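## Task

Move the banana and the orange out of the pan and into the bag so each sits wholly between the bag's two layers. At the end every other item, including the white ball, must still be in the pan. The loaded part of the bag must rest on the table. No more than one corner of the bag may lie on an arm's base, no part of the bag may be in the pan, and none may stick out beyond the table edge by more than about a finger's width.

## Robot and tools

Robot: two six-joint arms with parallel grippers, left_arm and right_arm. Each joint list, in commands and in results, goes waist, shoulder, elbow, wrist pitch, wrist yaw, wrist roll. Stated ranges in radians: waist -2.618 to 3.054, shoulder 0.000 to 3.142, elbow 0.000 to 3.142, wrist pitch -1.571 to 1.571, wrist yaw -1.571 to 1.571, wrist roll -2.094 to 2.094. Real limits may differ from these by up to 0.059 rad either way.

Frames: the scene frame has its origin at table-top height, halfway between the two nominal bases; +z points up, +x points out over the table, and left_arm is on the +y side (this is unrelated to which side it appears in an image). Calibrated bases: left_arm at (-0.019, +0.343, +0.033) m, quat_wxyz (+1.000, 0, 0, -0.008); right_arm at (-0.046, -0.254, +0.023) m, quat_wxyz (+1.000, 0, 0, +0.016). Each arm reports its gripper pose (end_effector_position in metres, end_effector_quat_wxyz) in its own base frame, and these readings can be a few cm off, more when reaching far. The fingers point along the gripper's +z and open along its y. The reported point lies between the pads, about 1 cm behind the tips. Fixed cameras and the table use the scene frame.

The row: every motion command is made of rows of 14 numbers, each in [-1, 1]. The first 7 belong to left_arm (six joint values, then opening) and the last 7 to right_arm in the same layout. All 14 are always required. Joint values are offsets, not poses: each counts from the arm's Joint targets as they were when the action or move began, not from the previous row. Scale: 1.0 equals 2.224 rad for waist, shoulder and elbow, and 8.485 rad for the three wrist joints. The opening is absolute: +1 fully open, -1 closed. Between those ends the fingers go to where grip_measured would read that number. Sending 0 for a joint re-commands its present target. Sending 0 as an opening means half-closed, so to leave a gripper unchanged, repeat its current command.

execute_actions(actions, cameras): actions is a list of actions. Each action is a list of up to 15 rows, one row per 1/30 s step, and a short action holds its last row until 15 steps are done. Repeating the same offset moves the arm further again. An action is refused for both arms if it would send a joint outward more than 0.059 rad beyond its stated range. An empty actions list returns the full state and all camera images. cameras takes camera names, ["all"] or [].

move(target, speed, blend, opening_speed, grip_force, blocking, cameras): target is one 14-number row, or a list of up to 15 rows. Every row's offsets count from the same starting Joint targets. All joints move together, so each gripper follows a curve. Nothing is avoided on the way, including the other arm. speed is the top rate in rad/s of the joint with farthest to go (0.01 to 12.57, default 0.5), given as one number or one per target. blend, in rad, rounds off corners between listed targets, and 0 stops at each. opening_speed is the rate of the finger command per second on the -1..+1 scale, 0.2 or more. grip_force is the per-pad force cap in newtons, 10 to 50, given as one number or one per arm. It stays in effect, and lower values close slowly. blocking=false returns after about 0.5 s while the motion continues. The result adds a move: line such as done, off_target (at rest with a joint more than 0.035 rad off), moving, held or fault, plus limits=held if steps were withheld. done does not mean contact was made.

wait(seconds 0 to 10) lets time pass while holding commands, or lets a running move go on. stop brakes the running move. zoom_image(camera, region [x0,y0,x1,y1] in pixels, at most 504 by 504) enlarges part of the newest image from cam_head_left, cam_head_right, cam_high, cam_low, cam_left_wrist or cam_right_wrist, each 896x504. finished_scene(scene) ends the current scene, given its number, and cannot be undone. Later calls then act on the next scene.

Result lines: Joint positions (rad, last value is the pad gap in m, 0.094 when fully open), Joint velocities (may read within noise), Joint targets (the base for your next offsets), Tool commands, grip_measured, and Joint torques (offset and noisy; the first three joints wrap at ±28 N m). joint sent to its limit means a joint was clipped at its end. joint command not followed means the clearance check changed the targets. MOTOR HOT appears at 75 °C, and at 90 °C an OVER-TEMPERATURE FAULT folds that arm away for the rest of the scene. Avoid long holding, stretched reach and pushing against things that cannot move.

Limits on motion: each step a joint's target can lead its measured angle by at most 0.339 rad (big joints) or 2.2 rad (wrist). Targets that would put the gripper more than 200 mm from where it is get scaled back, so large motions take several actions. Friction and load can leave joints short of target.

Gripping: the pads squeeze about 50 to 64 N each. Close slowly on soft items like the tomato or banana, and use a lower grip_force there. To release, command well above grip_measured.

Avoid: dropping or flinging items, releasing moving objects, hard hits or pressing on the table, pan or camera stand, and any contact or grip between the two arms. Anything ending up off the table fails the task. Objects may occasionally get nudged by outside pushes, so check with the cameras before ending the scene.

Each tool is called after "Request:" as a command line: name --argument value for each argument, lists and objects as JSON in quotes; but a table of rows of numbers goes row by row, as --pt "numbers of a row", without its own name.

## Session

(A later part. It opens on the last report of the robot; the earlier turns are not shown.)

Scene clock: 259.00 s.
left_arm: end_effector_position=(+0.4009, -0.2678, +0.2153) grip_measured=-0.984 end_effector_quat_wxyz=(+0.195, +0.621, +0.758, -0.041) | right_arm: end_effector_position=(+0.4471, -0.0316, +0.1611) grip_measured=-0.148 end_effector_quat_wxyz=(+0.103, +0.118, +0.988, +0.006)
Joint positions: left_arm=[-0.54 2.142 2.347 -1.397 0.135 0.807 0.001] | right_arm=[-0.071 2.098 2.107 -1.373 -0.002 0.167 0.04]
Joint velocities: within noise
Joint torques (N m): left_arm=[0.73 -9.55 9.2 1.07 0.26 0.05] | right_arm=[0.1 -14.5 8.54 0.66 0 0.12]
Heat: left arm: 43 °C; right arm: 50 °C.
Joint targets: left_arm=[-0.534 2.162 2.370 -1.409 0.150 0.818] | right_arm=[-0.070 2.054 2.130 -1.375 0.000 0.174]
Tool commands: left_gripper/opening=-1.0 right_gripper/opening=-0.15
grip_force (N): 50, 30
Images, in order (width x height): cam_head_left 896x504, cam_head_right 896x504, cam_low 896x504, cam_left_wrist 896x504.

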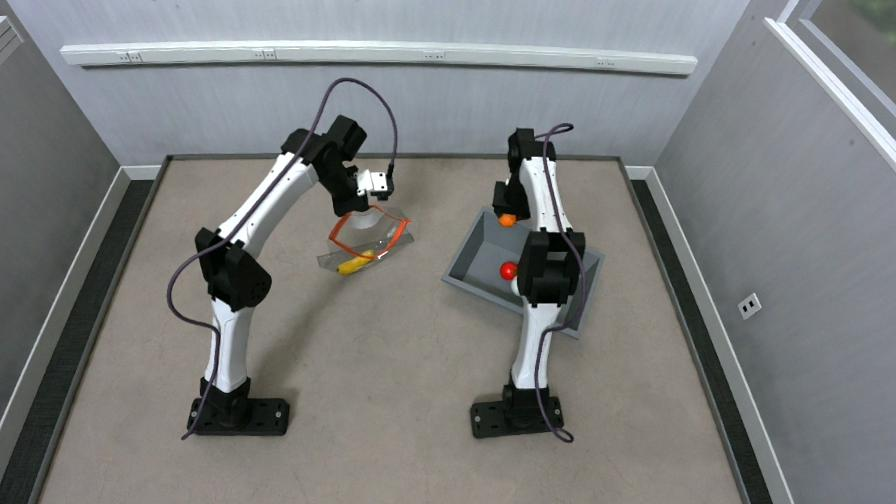

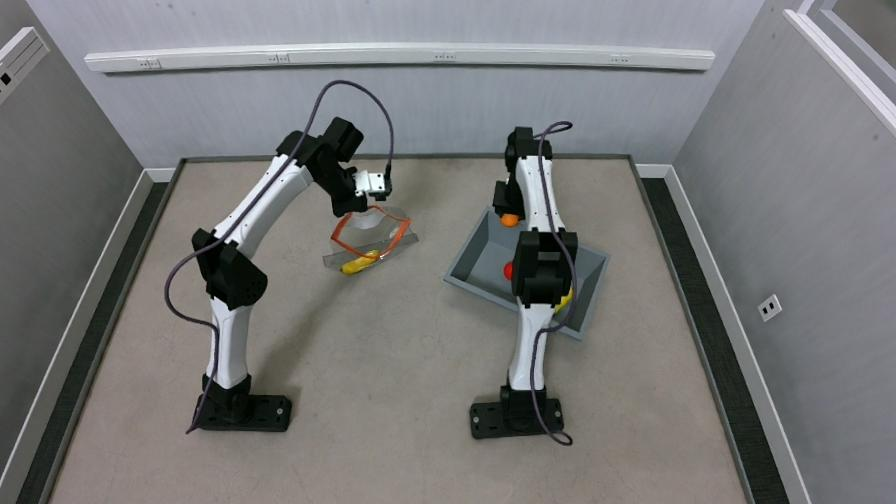

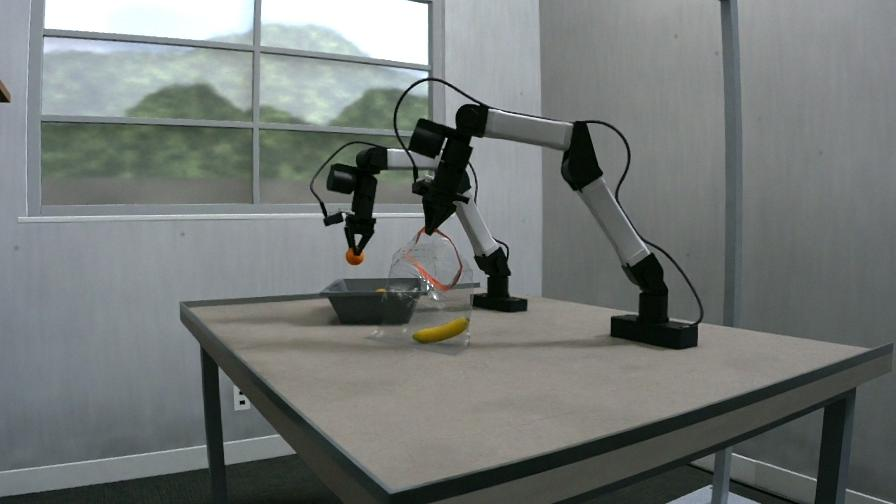

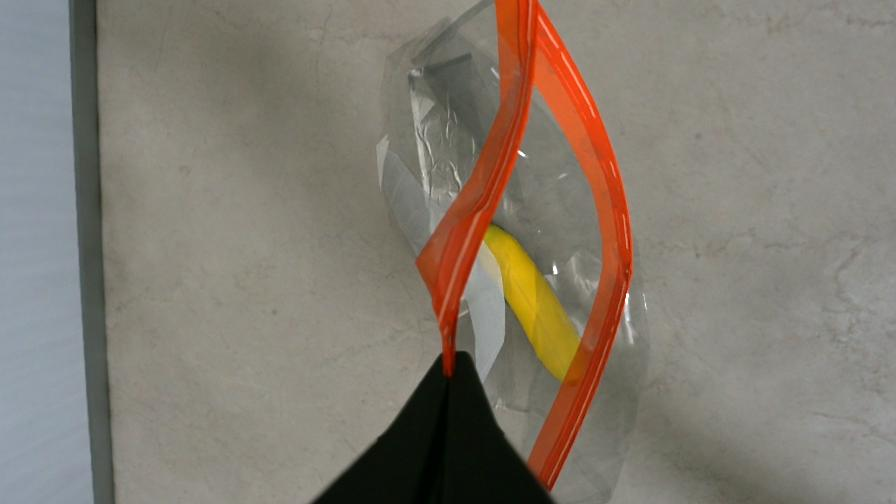

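Request:
move --pt "0 0 0 0 0 0 -1 0 -0.1367 -0.0809 0.0088 0 -0.0205 -0.15" --pt "0 0 0 0 0 0 -1 0.2338 -0.2693 -0.2594 0.0326 0 -0.0205 -0.15" --pt "0 0 0 0 0 0 -1 0.2666 -0.1223 -0.1790 0.0501 0 -0.0205 -0.15" --speed '[0.5,0.5,0.25]' --blend '[0.1,0.1,0]' --cameras '["cam_low","cam_left_wrist","cam_right_wrist","cam_head_right"]'

Scene clock: 279.73 s.
left_arm: end_effector_position=(+0.4007, -0.2676, +0.2152) grip_measured=-0.984 end_effector_quat_wxyz=(+0.194, +0.621, +0.758, -0.041) | right_arm: end_effector_position=(+0.3892, +0.2205, +0.2007) grip_measured=-0.149 end_effector_quat_wxyz=(+0.253, -0.242, +0.934, +0.068)
Joint positions: left_arm=[-0.54 2.142 2.347 -1.398 0.135 0.807 0.001] | right_arm=[0.515 1.774 1.703 -0.969 -0.001 0.008 0.04]
Joint torques (N m): left_arm=[0.68 -9.61 9.24 1.09 0.27 0.05] | right_arm=[0.76 -7.86 9.7 1.42 -0.02 -0.04]
Heat: left arm: 43 °C; right arm: 54 °C.
Joint targets: left_arm=[-0.534 2.162 2.370 -1.408 0.151 0.818] | right_arm=[0.522 1.782 1.732 -0.950 0.000 0.001]
grip_force (N): 50, 30
move: done
Images, in order (width x height): cam_head_right 896x504, cam_low 896x504, cam_left_wrist 896x504, cam_right_wrist 896x504.

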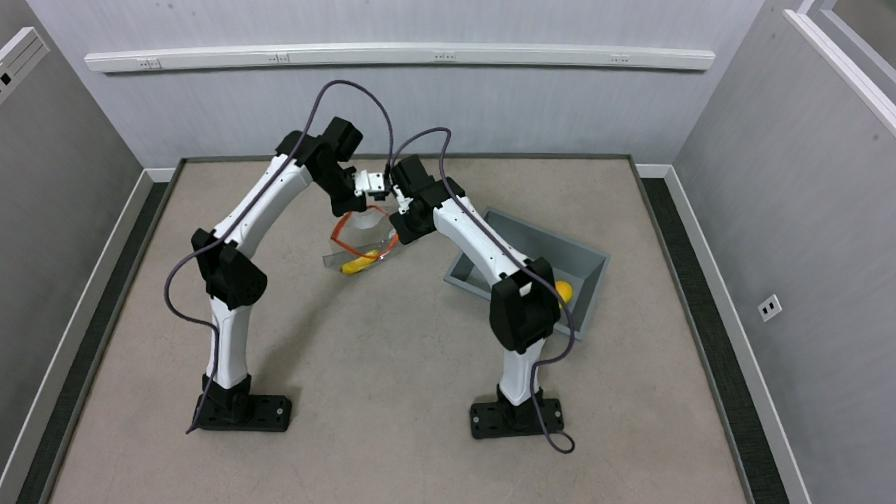

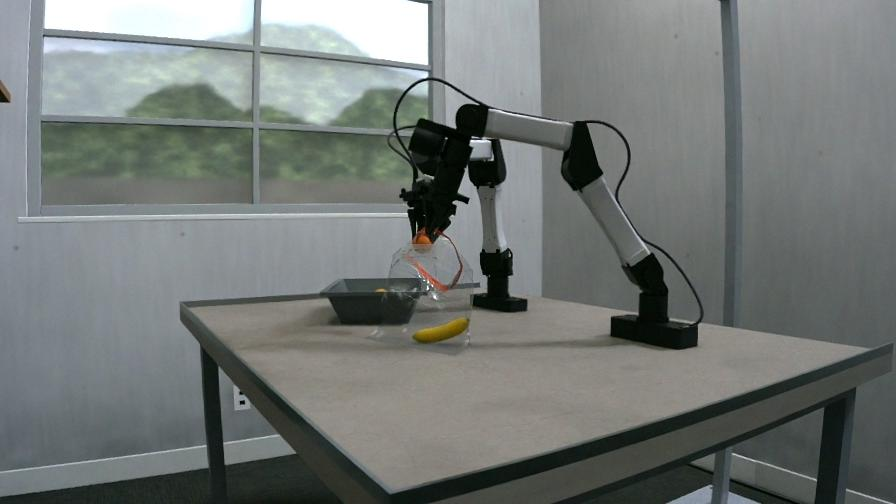

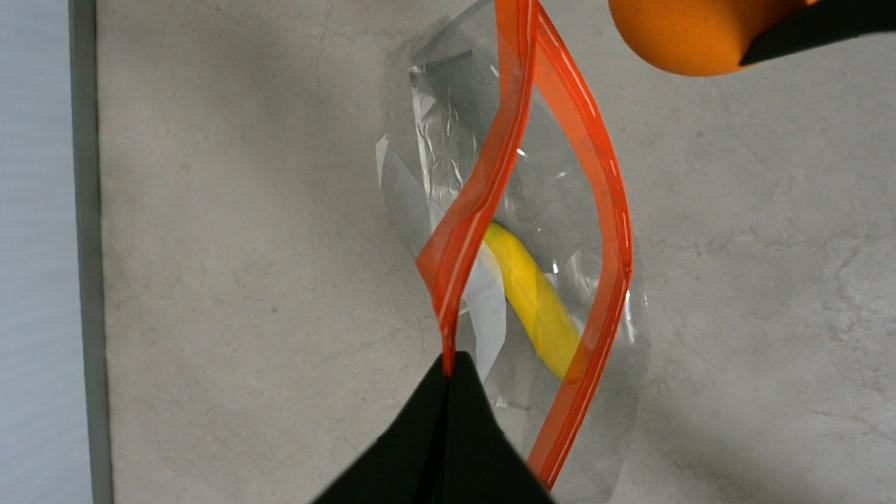

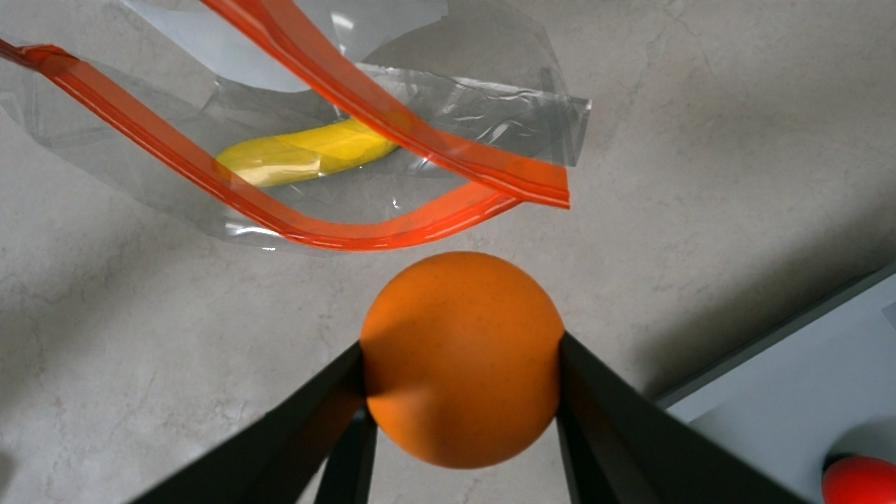

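Request:
move --pt "0 0 0 0 0 0 -1 0 0 0 0 0 0.0942 -0.15" --pt "0 0 0 0 0 0 -1 0.0104 0.04 0.0436 -0.001 0 0.0942 -0.15" --speed '[0.5,0.2]' --cameras '["cam_low","cam_left_wrist","cam_right_wrist"]'

Scene clock: 283.93 s.
left_arm: end_effector_position=(+0.4014, -0.2665, +0.2152) grip_measured=-0.984 end_effector_quat_wxyz=(+0.194, +0.620, +0.759, -0.041) | right_arm: end_effector_position=(+0.4042, +0.2418, +0.1984) grip_measured=-0.147 end_effector_quat_wxyz=(+0.209, +0.122, +0.956, +0.165)
Joint positions: left_arm=[-0.537 2.142 2.347 -1.398 0.135 0.807 0.001] | right_arm=[0.539 1.86 1.797 -0.969 -0.001 0.793 0.04]
Joint torques (N m): left_arm=[0.5 -9.58 9.24 1.08 0.27 0.04] | right_arm=[0.72 -8.34 9.92 1.32 0.01 0.09]
Heat: left arm: 43 °C; right arm: 52 °C.
Joint targets: left_arm=[-0.534 2.162 2.370 -1.408 0.151 0.818] | right_arm=[0.546 1.871 1.829 -0.959 0.000 0.800]
grip_force (N): 50, 30
move: done
Images, in order (width x height): cam_low 896x504, cam_left_wrist 896x504, cam_right_wrist 896x504.

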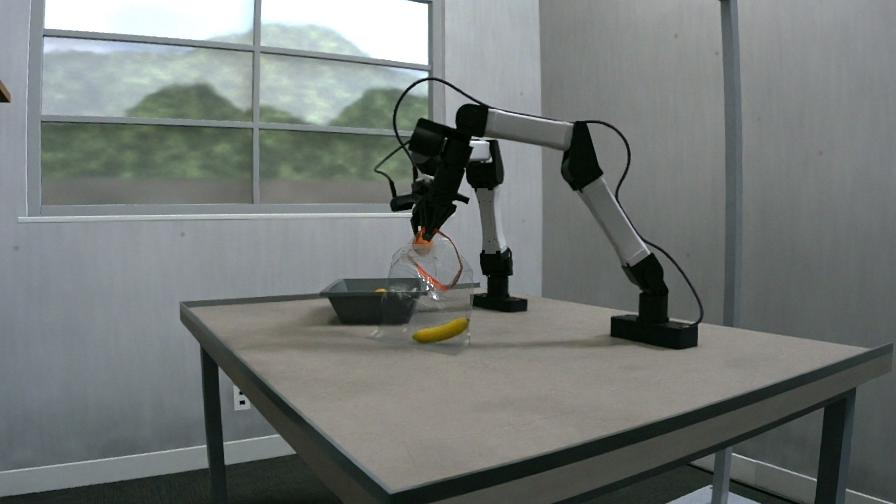

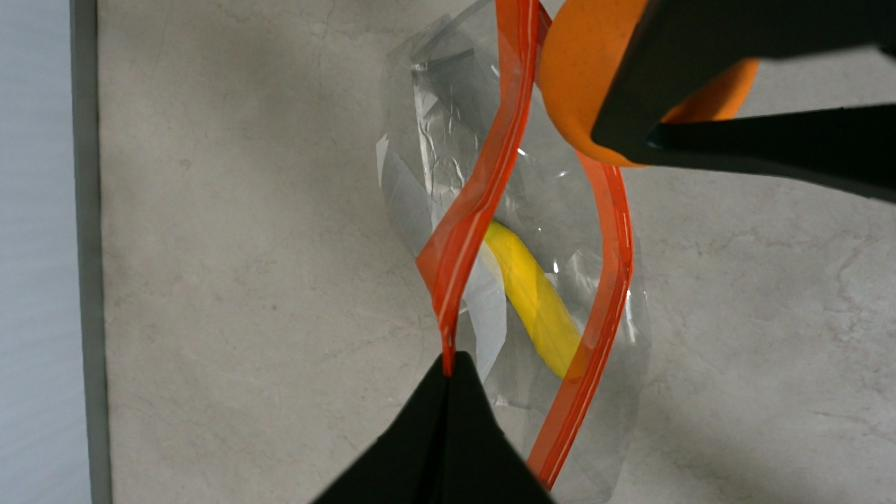

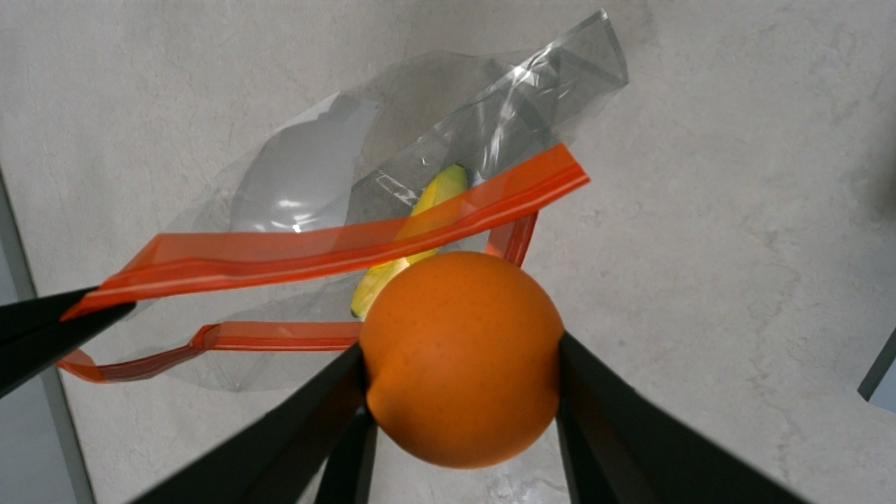

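Request:
move --pt "0 0 0 0 0 0 -1 0.0152 0.0522 0.0609 -0.0022 0 0 -0.15" --pt "0 0 0 0 0 0 -1 0.0152 0.0418 -0.0256 0.0178 0 0 -0.15" --speed '[0.2,0.2]' --cameras '["cam_low","cam_left_wrist","cam_right_wrist"]'

Request:
zoom_image --camera "cam_low" --region '[360, 210, 500, 360]'

Scene clock: 286.57 s.
left_arm: end_effector_position=(+0.4046, -0.2625, +0.2164) grip_measured=-0.984 end_effector_quat_wxyz=(+0.197, +0.616, +0.762, -0.040) | right_arm: end_effector_position=(+0.4199, +0.2701, +0.1870) grip_measured=-0.149 end_effector_quat_wxyz=(+0.206, +0.108, +0.958, +0.168)
Joint positions: left_arm=[-0.527 2.142 2.351 -1.398 0.136 0.807 0.001] | right_arm=[0.571 1.974 1.908 -0.966 -0.001 0.795 0.04]
Joint torques (N m): left_arm=[-0.38 -9.55 8.88 1.09 0.27 0.03] | right_arm=[-0.02 -10.19 7.23 1.28 0.01 0.02]
Heat: left arm: 43 °C; right arm: 52 °C.
Joint targets: left_arm=[-0.534 2.162 2.370 -1.408 0.151 0.818] | right_arm=[0.571 1.974 1.911 -0.962 -0.001 0.795]
grip_force (N): 50, 30
move: held (right_arm; a check stopped the path); path passed 1 of 2 targets; limits=held; right_arm: the wrist pitch is farthest, 0.158 rad from its target
joint command not followed: on one or more control steps a check withheld the commanded joint targets of the right arm, and it was not sent them on those steps.
cause: the commanded joint targets, or the way to them, would bring a part of the robot too close to another arm (this arm's wrist (the part past the wrist pitch) and the left arm's wrist camera, 9 mm apart when this arm was first held).
Images, in order (width x height): cam_low 896x504, cam_left_wrist 896x504, cam_right_wrist 896x504.

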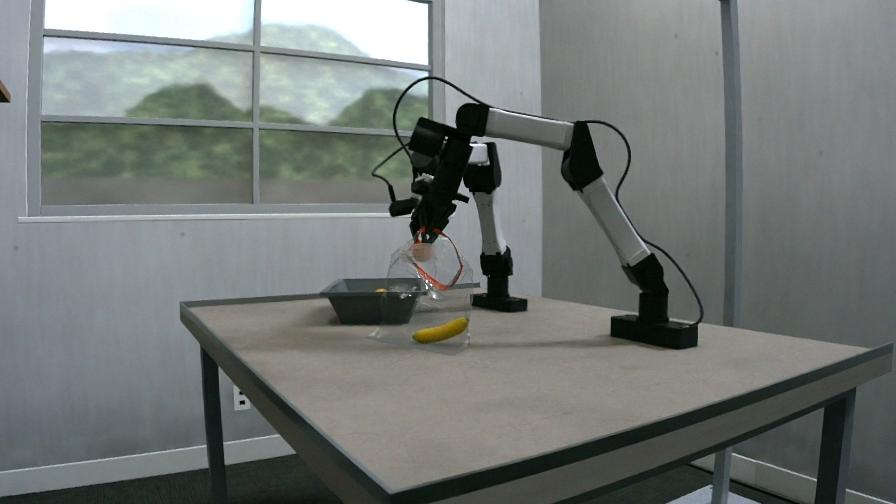

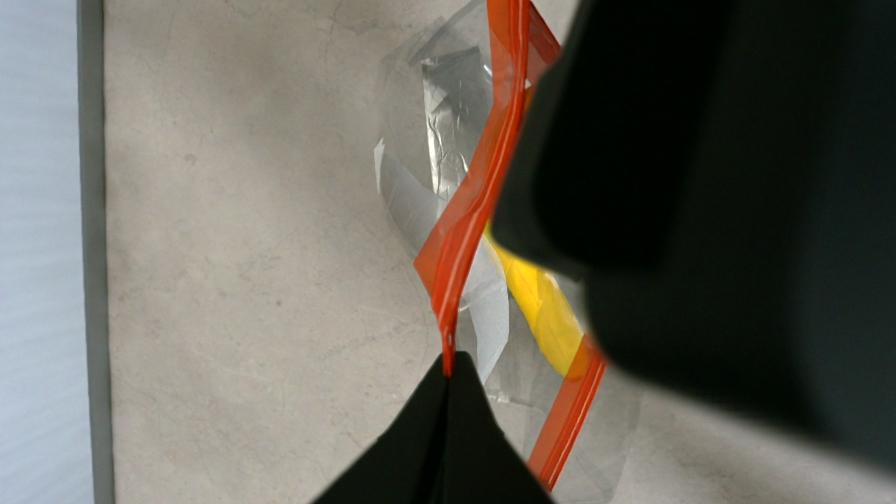

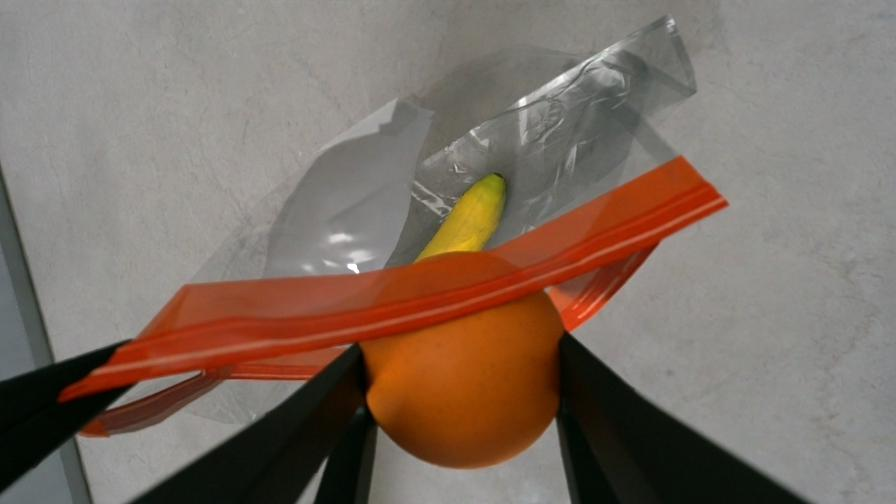

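Scaled by 3.360 from the camera's 896x504 image, which has a finer 1280x720 frame.

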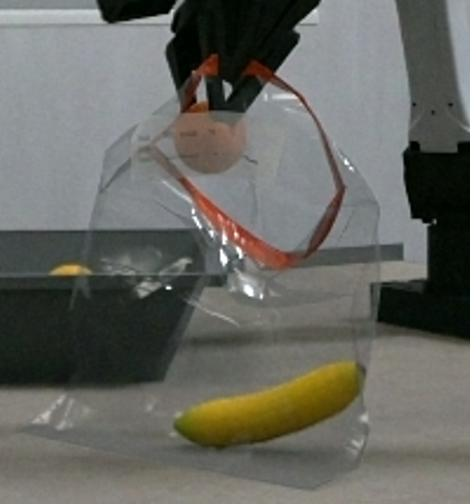

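Request:
move --pt "0 0 0 0 0 0 -1 -0.0054 -0.0818 -0.1470 0.0318 0 0 -0.15" --pt "0 0 0 0 0 0 -1 -0.0045 -0.0791 -0.2221 0.0581 0 0 -0.15" --speed '[0.25,0.2]' --blend 0.02 --cameras '["cam_low","cam_left_wrist","cam_right_wrist"]'

Request:
zoom_image --camera "cam_low" --region '[360, 210, 500, 360]'

Scene clock: 287.93 s.
left_arm: end_effector_position=(+0.4046, -0.2625, +0.2164) grip_measured=-0.984 end_effector_quat_wxyz=(+0.197, +0.616, +0.762, -0.040) | right_arm: end_effector_position=(+0.4181, +0.2689, +0.1752) grip_measured=-0.147 end_effector_quat_wxyz=(+0.200, +0.108, +0.960, +0.163)
Joint positions: left_arm=[-0.527 2.142 2.351 -1.398 0.136 0.807 0.001] | right_arm=[0.571 1.974 1.869 -0.944 -0.001 0.795 0.04]
Joint torques (N m): left_arm=[-0.34 -9.59 8.9 1.1 0.27 0.04] | right_arm=[-0.13 -12.36 6.84 1.34 0.01 0.02]
Heat: left arm: 43 °C; right arm: 52 °C.
Joint targets: left_arm=[-0.534 2.162 2.370 -1.408 0.151 0.818] | right_arm=[0.570 1.950 1.868 -0.926 -0.001 0.795]
grip_force (N): 50, 30
move: held (right_arm; a check stopped the path); path passed 0 of 2 targets; limits=held; right_arm: the wrist pitch is farthest, 0.475 rad from its target
joint command not followed: on one or more control steps a check withheld the commanded joint targets of the right arm, and it was not sent them on those steps.
cause: the commanded joint targets, or the way to them, would bring a part of the robot too close to another arm (this arm's wrist (the part past the wrist pitch) and the left arm's wrist camera, at the place that arm is still heading or pushing toward).
Images, in order (width x height): cam_low 896x504, cam_left_wrist 896x504, cam_right_wrist 896x504.

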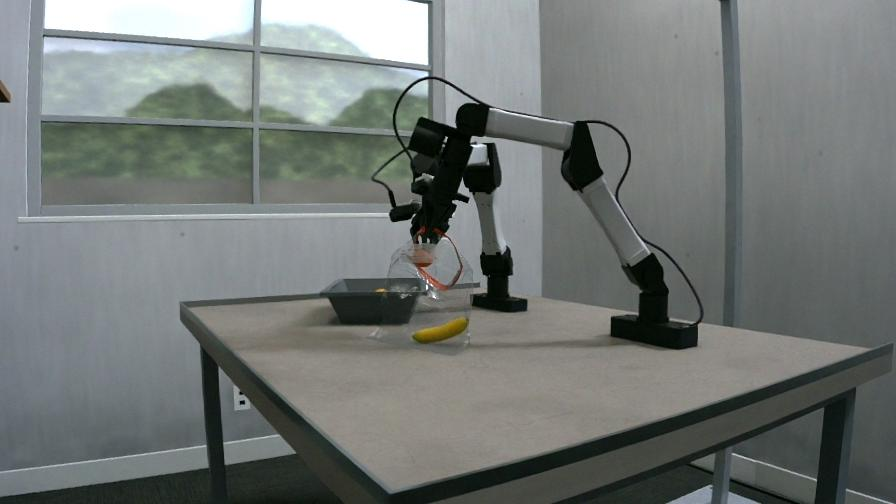

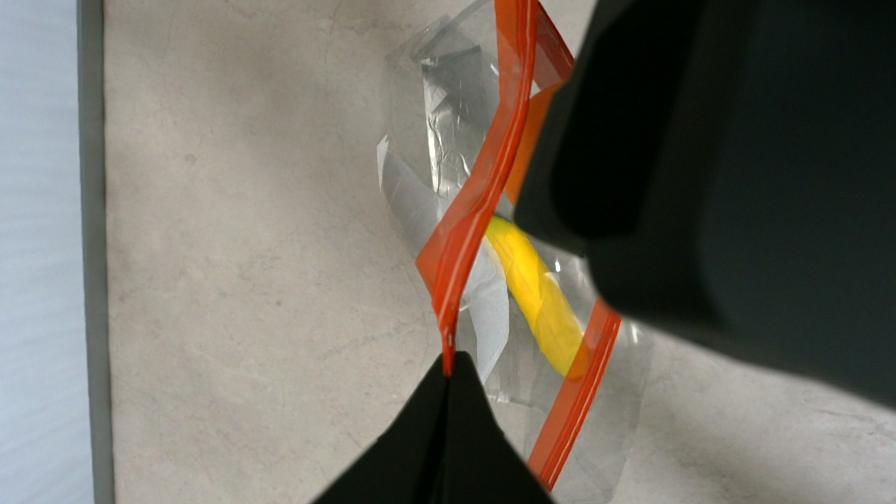

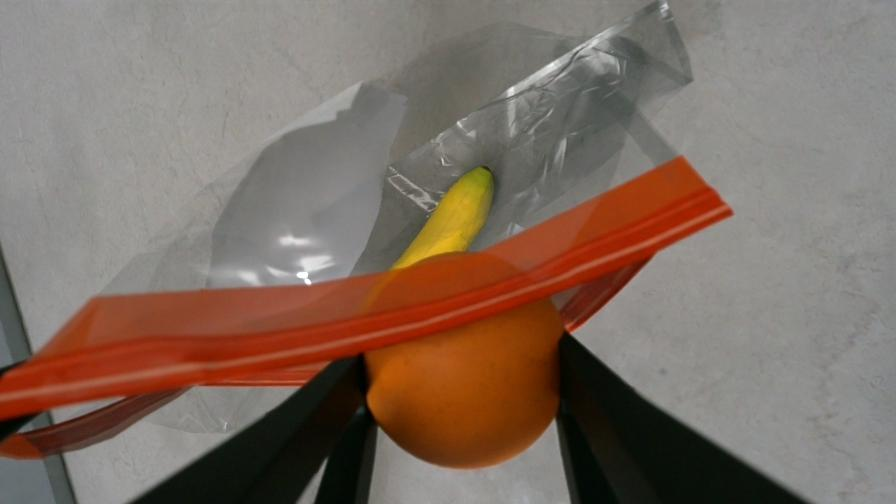

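Scaled by 3.360 from the camera's 896x504 image, which has a finer 1280x720 frame.

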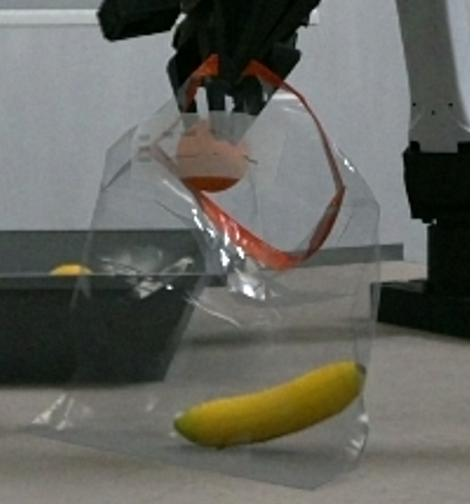

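Request:
move --pt "0 0 0 0 0 0 -1 -0.0225 -0.01 0 0 0 0 -0.15" --speed 0.2 --cameras '["cam_left_wrist","cam_right_wrist"]'

Scene clock: 288.93 s.
left_arm: end_effector_position=(+0.4046, -0.2625, +0.2164) grip_measured=-0.984 end_effector_quat_wxyz=(+0.197, +0.616, +0.762, -0.040) | right_arm: end_effector_position=(+0.4307, +0.2488, +0.1754) grip_measured=-0.147 end_effector_quat_wxyz=(+0.204, +0.131, +0.957, +0.159)
Joint positions: left_arm=[-0.527 2.142 2.351 -1.398 0.136 0.807 0.001] | right_arm=[0.524 1.974 1.869 -0.943 -0.001 0.795 0.04]
Joint velocities: left_arm=[within noise] | right_arm=[0.027 0.007 0.002 -0.081 -0.168 0.007 -0.001]
Joint torques (N m): left_arm=[-0.38 -9.58 8.88 1.09 0.25 0.04] | right_arm=[-0.28 -14.32 6.86 1.37 0.01 0.02]
Heat: left arm: 43 °C; right arm: 52 °C.
Joint targets: left_arm=[-0.534 2.162 2.370 -1.408 0.151 0.818] | right_arm=[0.519 1.928 1.868 -0.926 -0.001 0.795]
grip_force (N): 50, 30
move: off_target (right_arm); right_arm: the shoulder is farthest, 0.047 rad from its target
Images, in order (width x height): cam_left_wrist 896x504, cam_right_wrist 896x504.

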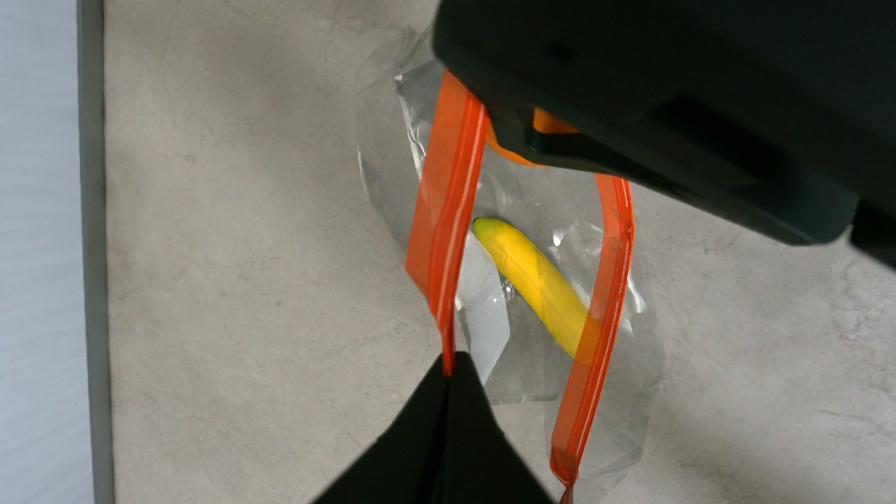

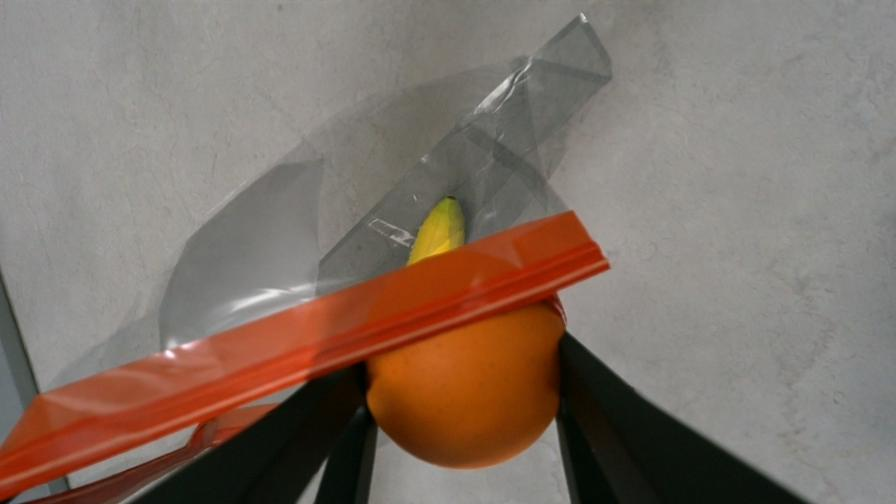

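Request:
move --pt "0 0 0 0 0 0 -1 0.0 -0.0495 -0.2275 0.0627 0 0 -0.15" --speed 0.25 --cameras '["cam_low","cam_left_wrist","cam_right_wrist"]'

Request:
zoom_image --camera "cam_low" --region '[360, 210, 500, 360]'

Scene clock: 290.47 s.
left_arm: end_effector_position=(+0.4046, -0.2625, +0.2164) grip_measured=-0.984 end_effector_quat_wxyz=(+0.197, +0.616, +0.762, -0.040) | right_arm: end_effector_position=(+0.4325, +0.2498, +0.1660) grip_measured=-0.148 end_effector_quat_wxyz=(+0.209, +0.131, +0.955, +0.162)
Joint positions: left_arm=[-0.527 2.142 2.351 -1.398 0.136 0.807 0.001] | right_arm=[0.524 1.966 1.814 -0.883 -0.001 0.795 0.04]
Joint torques (N m): left_arm=[0.2 -11.11 7.04 1.22 0.12 -0.06] | right_arm=[-0.38 -14.71 6.69 1.42 0.01 0.02]
Heat: left arm: 43 °C; right arm: 53 °C.
Joint targets: left_arm=[-0.527 2.142 2.351 -1.398 0.136 0.807] | right_arm=[0.519 1.916 1.811 -0.866 -0.001 0.795]
grip_force (N): 50, 30
move: held (left_arm), held (right_arm; a check stopped the path); limits=held; right_arm: the wrist pitch is farthest, 0.489 rad from its target
joint command not followed: on one or more control steps a check withheld the commanded joint targets of the left arm, and it was not sent them on those steps. On the call's last step the targets were still withheld.
cause: the commanded joint targets, or the way to them, would bring a part of the robot too close to another arm (this arm's wrist camera and the right arm's wrist (the part past the wrist pitch), where that arm would come to rest).
joint command not followed: on one or more control steps a check withheld the commanded joint targets of the right arm, and it was not sent them on those steps.
cause: the commanded joint targets, or the way to them, would bring a part of the robot too close to another arm (this arm's wrist (the part past the wrist pitch) and the left arm's wrist camera, at the place that arm is still heading or pushing toward).
Images, in order (width x height): cam_low 896x504, cam_left_wrist 896x504, cam_right_wrist 896x504.

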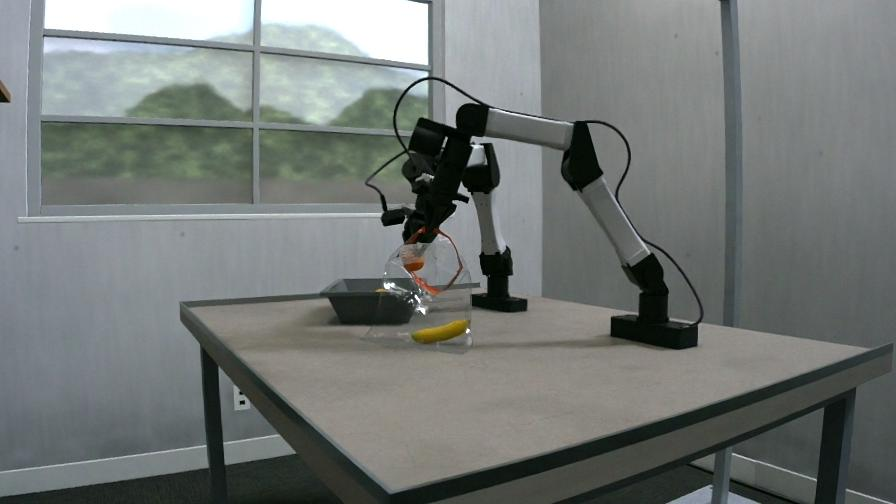

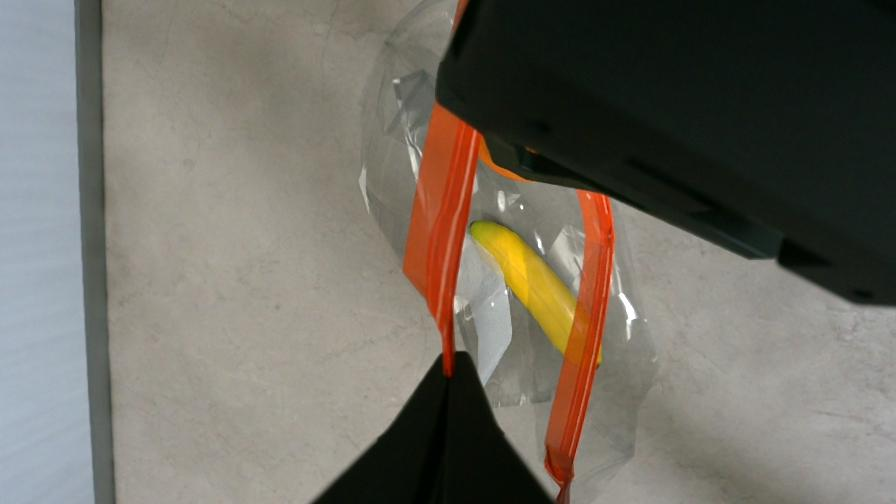

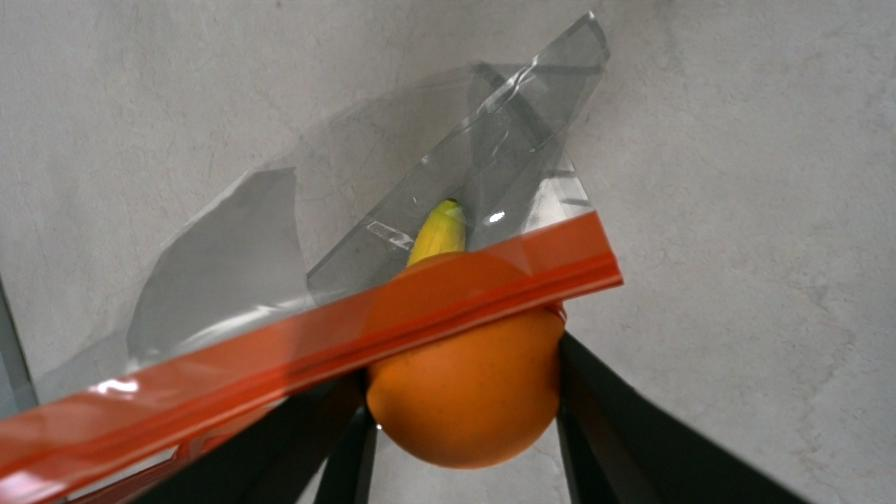

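Scaled by 3.360 from the camera's 896x504 image, which has a finer 1280x720 frame.

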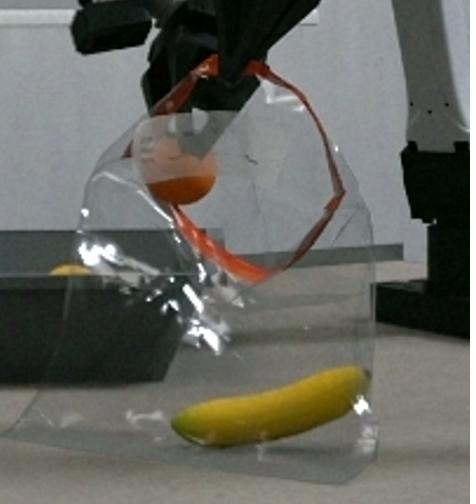

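Request:
move --pt "0 0 0 0 0 0 -1 -0.011 -0.010 -0.018 0 0 0 -0.15" --pt "0 0 0 0 0 0 -1 -0.011 -0.004 -0.0715 0.0142 0 0 -0.15" --speed 0.2 --blend 0.02 --cameras '["cam_low","cam_left_wrist","cam_right_wrist"]'

Request:
zoom_image --camera "cam_low" --region '[360, 210, 500, 360]'

Scene clock: 291.60 s.
left_arm: end_effector_position=(+0.4046, -0.2625, +0.2164) grip_measured=-0.984 end_effector_quat_wxyz=(+0.197, +0.616, +0.762, -0.040) | right_arm: end_effector_position=(+0.4314, +0.2416, +0.1650) grip_measured=-0.150 end_effector_quat_wxyz=(+0.208, +0.137, +0.955, +0.160)
Joint positions: left_arm=[-0.527 2.142 2.351 -1.398 0.136 0.807 0.001] | right_arm=[0.51 1.949 1.788 -0.879 -0.001 0.795 0.04]
Joint torques (N m): left_arm=[0.21 -11.14 6.99 1.21 0.13 -0.05] | right_arm=[-0.54 -14.31 6.52 1.35 0.01 0.02]
Heat: left arm: 43 °C; right arm: 53 °C.
Joint targets: left_arm=[-0.527 2.142 2.351 -1.398 0.136 0.807] | right_arm=[0.503 1.900 1.783 -0.866 -0.001 0.795]
grip_force (N): 50, 30
move: held (right_arm; a check stopped the path); path passed 0 of 2 targets; limits=held; right_arm: the elbow is farthest, 0.136 rad from its target
joint command not followed: on one or more control steps a check withheld the commanded joint targets of the right arm, and it was not sent them on those steps.
cause: the commanded joint targets, or the way to them, would bring a part of the robot too close to another arm (this arm's wrist (the part past the wrist pitch) and the left arm's wrist camera, at the place that arm is still heading or pushing toward).
Images, in order (width x height): cam_low 896x504, cam_left_wrist 896x504, cam_right_wrist 896x504.

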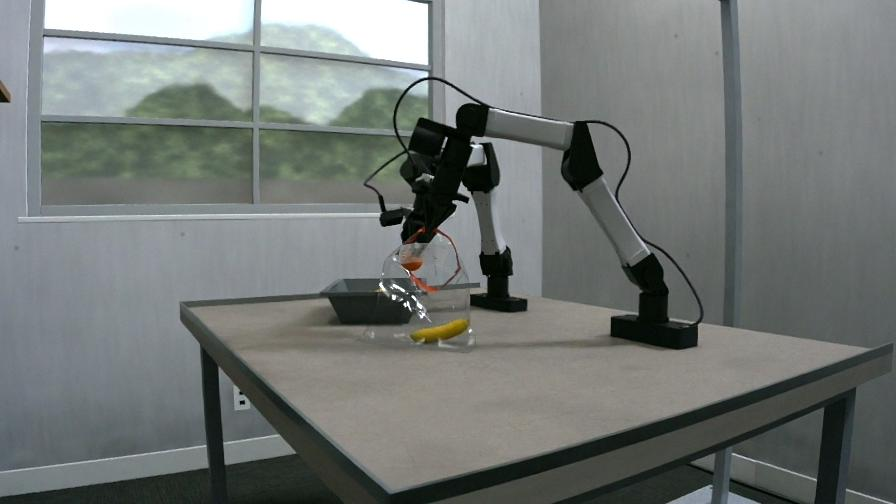

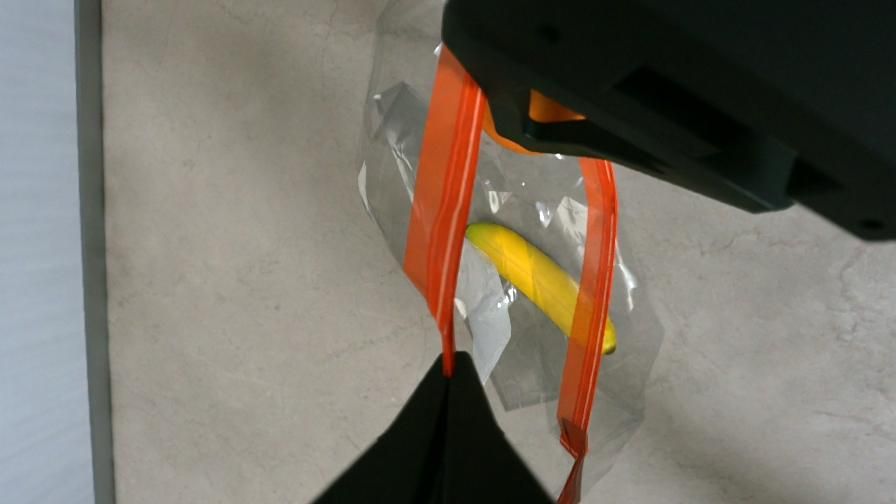

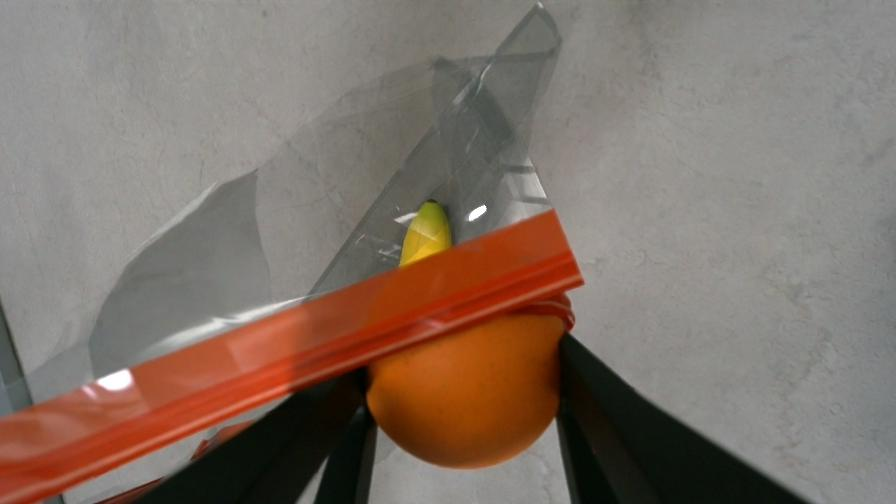

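Scaled by 3.360 from the camera's 896x504 image, which has a finer 1280x720 frame.

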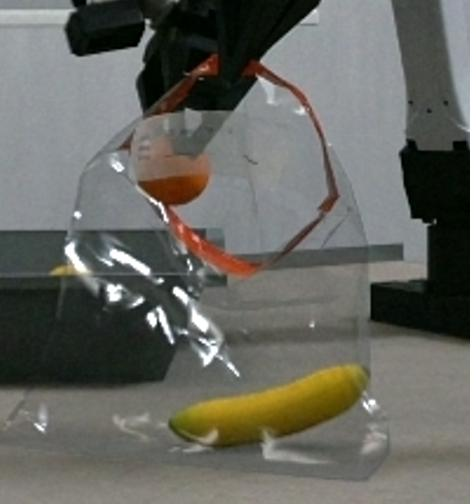

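Request:
move --pt "0 0 0 0 0 0 -1 -0.0575 -0.0225 -0.04 0 -0.053 -0.011 -0.15" --pt "0 0 0 0 0 0 -1 -0.0575 -0.0315 -0.1619 0.0507 -0.053 -0.011 -0.15" --speed 0.35 --blend 0.02 --cameras '["cam_low","cam_left_wrist","cam_right_wrist"]'

Request:
zoom_image --camera "cam_low" --region '[360, 210, 500, 360]'

Scene clock: 295.73 s.
left_arm: end_effector_position=(+0.4046, -0.2625, +0.2164) grip_measured=-0.984 end_effector_quat_wxyz=(+0.197, +0.616, +0.762, -0.040) | right_arm: end_effector_position=(+0.4260, +0.2505, +0.1284) grip_measured=-0.148 end_effector_quat_wxyz=(+0.163, +0.082, +0.922, +0.341)
Joint positions: left_arm=[-0.527 2.142 2.351 -1.398 0.136 0.807 0.001] | right_arm=[0.381 1.88 1.425 -0.456 -0.44 0.711 0.04]
Joint torques (N m): left_arm=[0.21 -11.14 7.08 1.2 0.12 -0.05] | right_arm=[-0.55 -13.9 6.84 1.6 -0.28 -0.09]
Heat: left arm: 43 °C; right arm: 53 °C.
Joint targets: left_arm=[-0.527 2.142 2.351 -1.398 0.136 0.807] | right_arm=[0.375 1.830 1.423 -0.435 -0.450 0.702]
grip_force (N): 50, 30
move: off_target (right_arm); right_arm: the shoulder is farthest, 0.050 rad from its target
Images, in order (width x height): cam_low 896x504, cam_left_wrist 896x504, cam_right_wrist 896x504.

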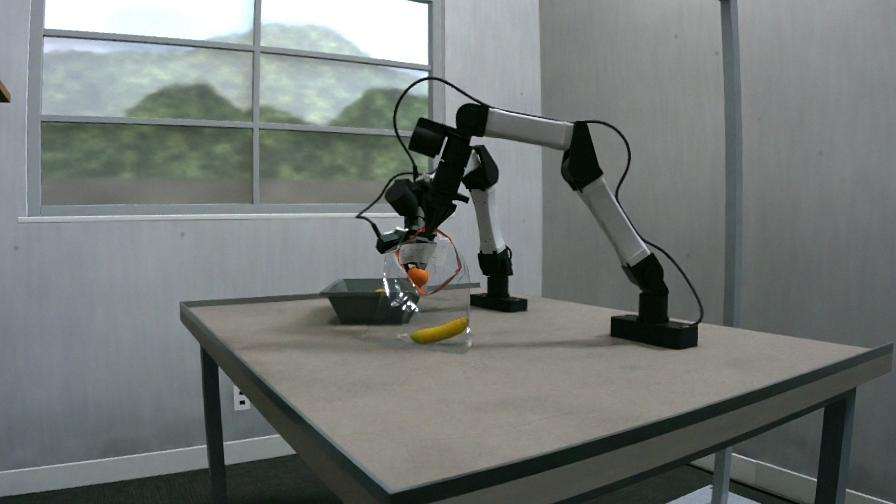

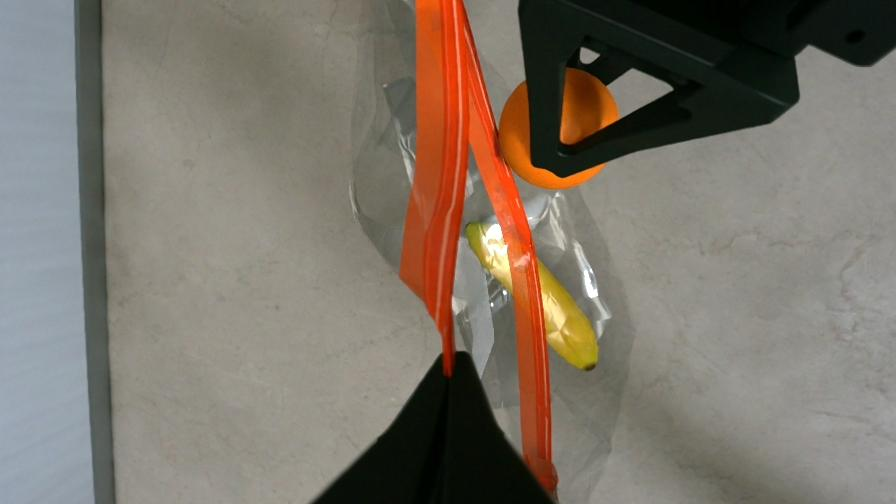

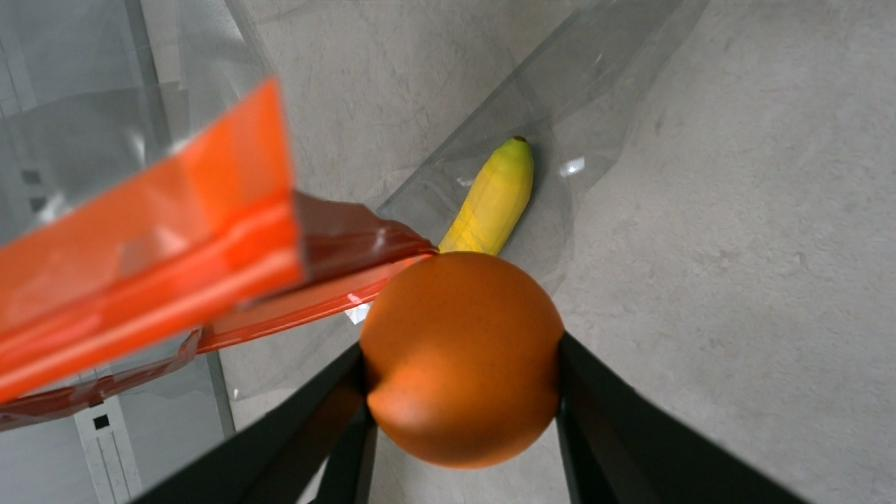

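Scaled by 3.360 from the camera's 896x504 image, which has a finer 1280x720 frame.

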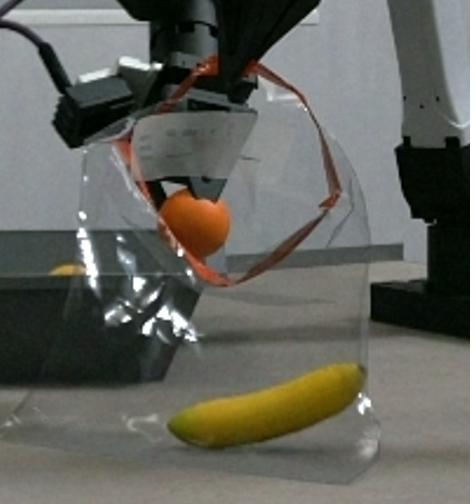

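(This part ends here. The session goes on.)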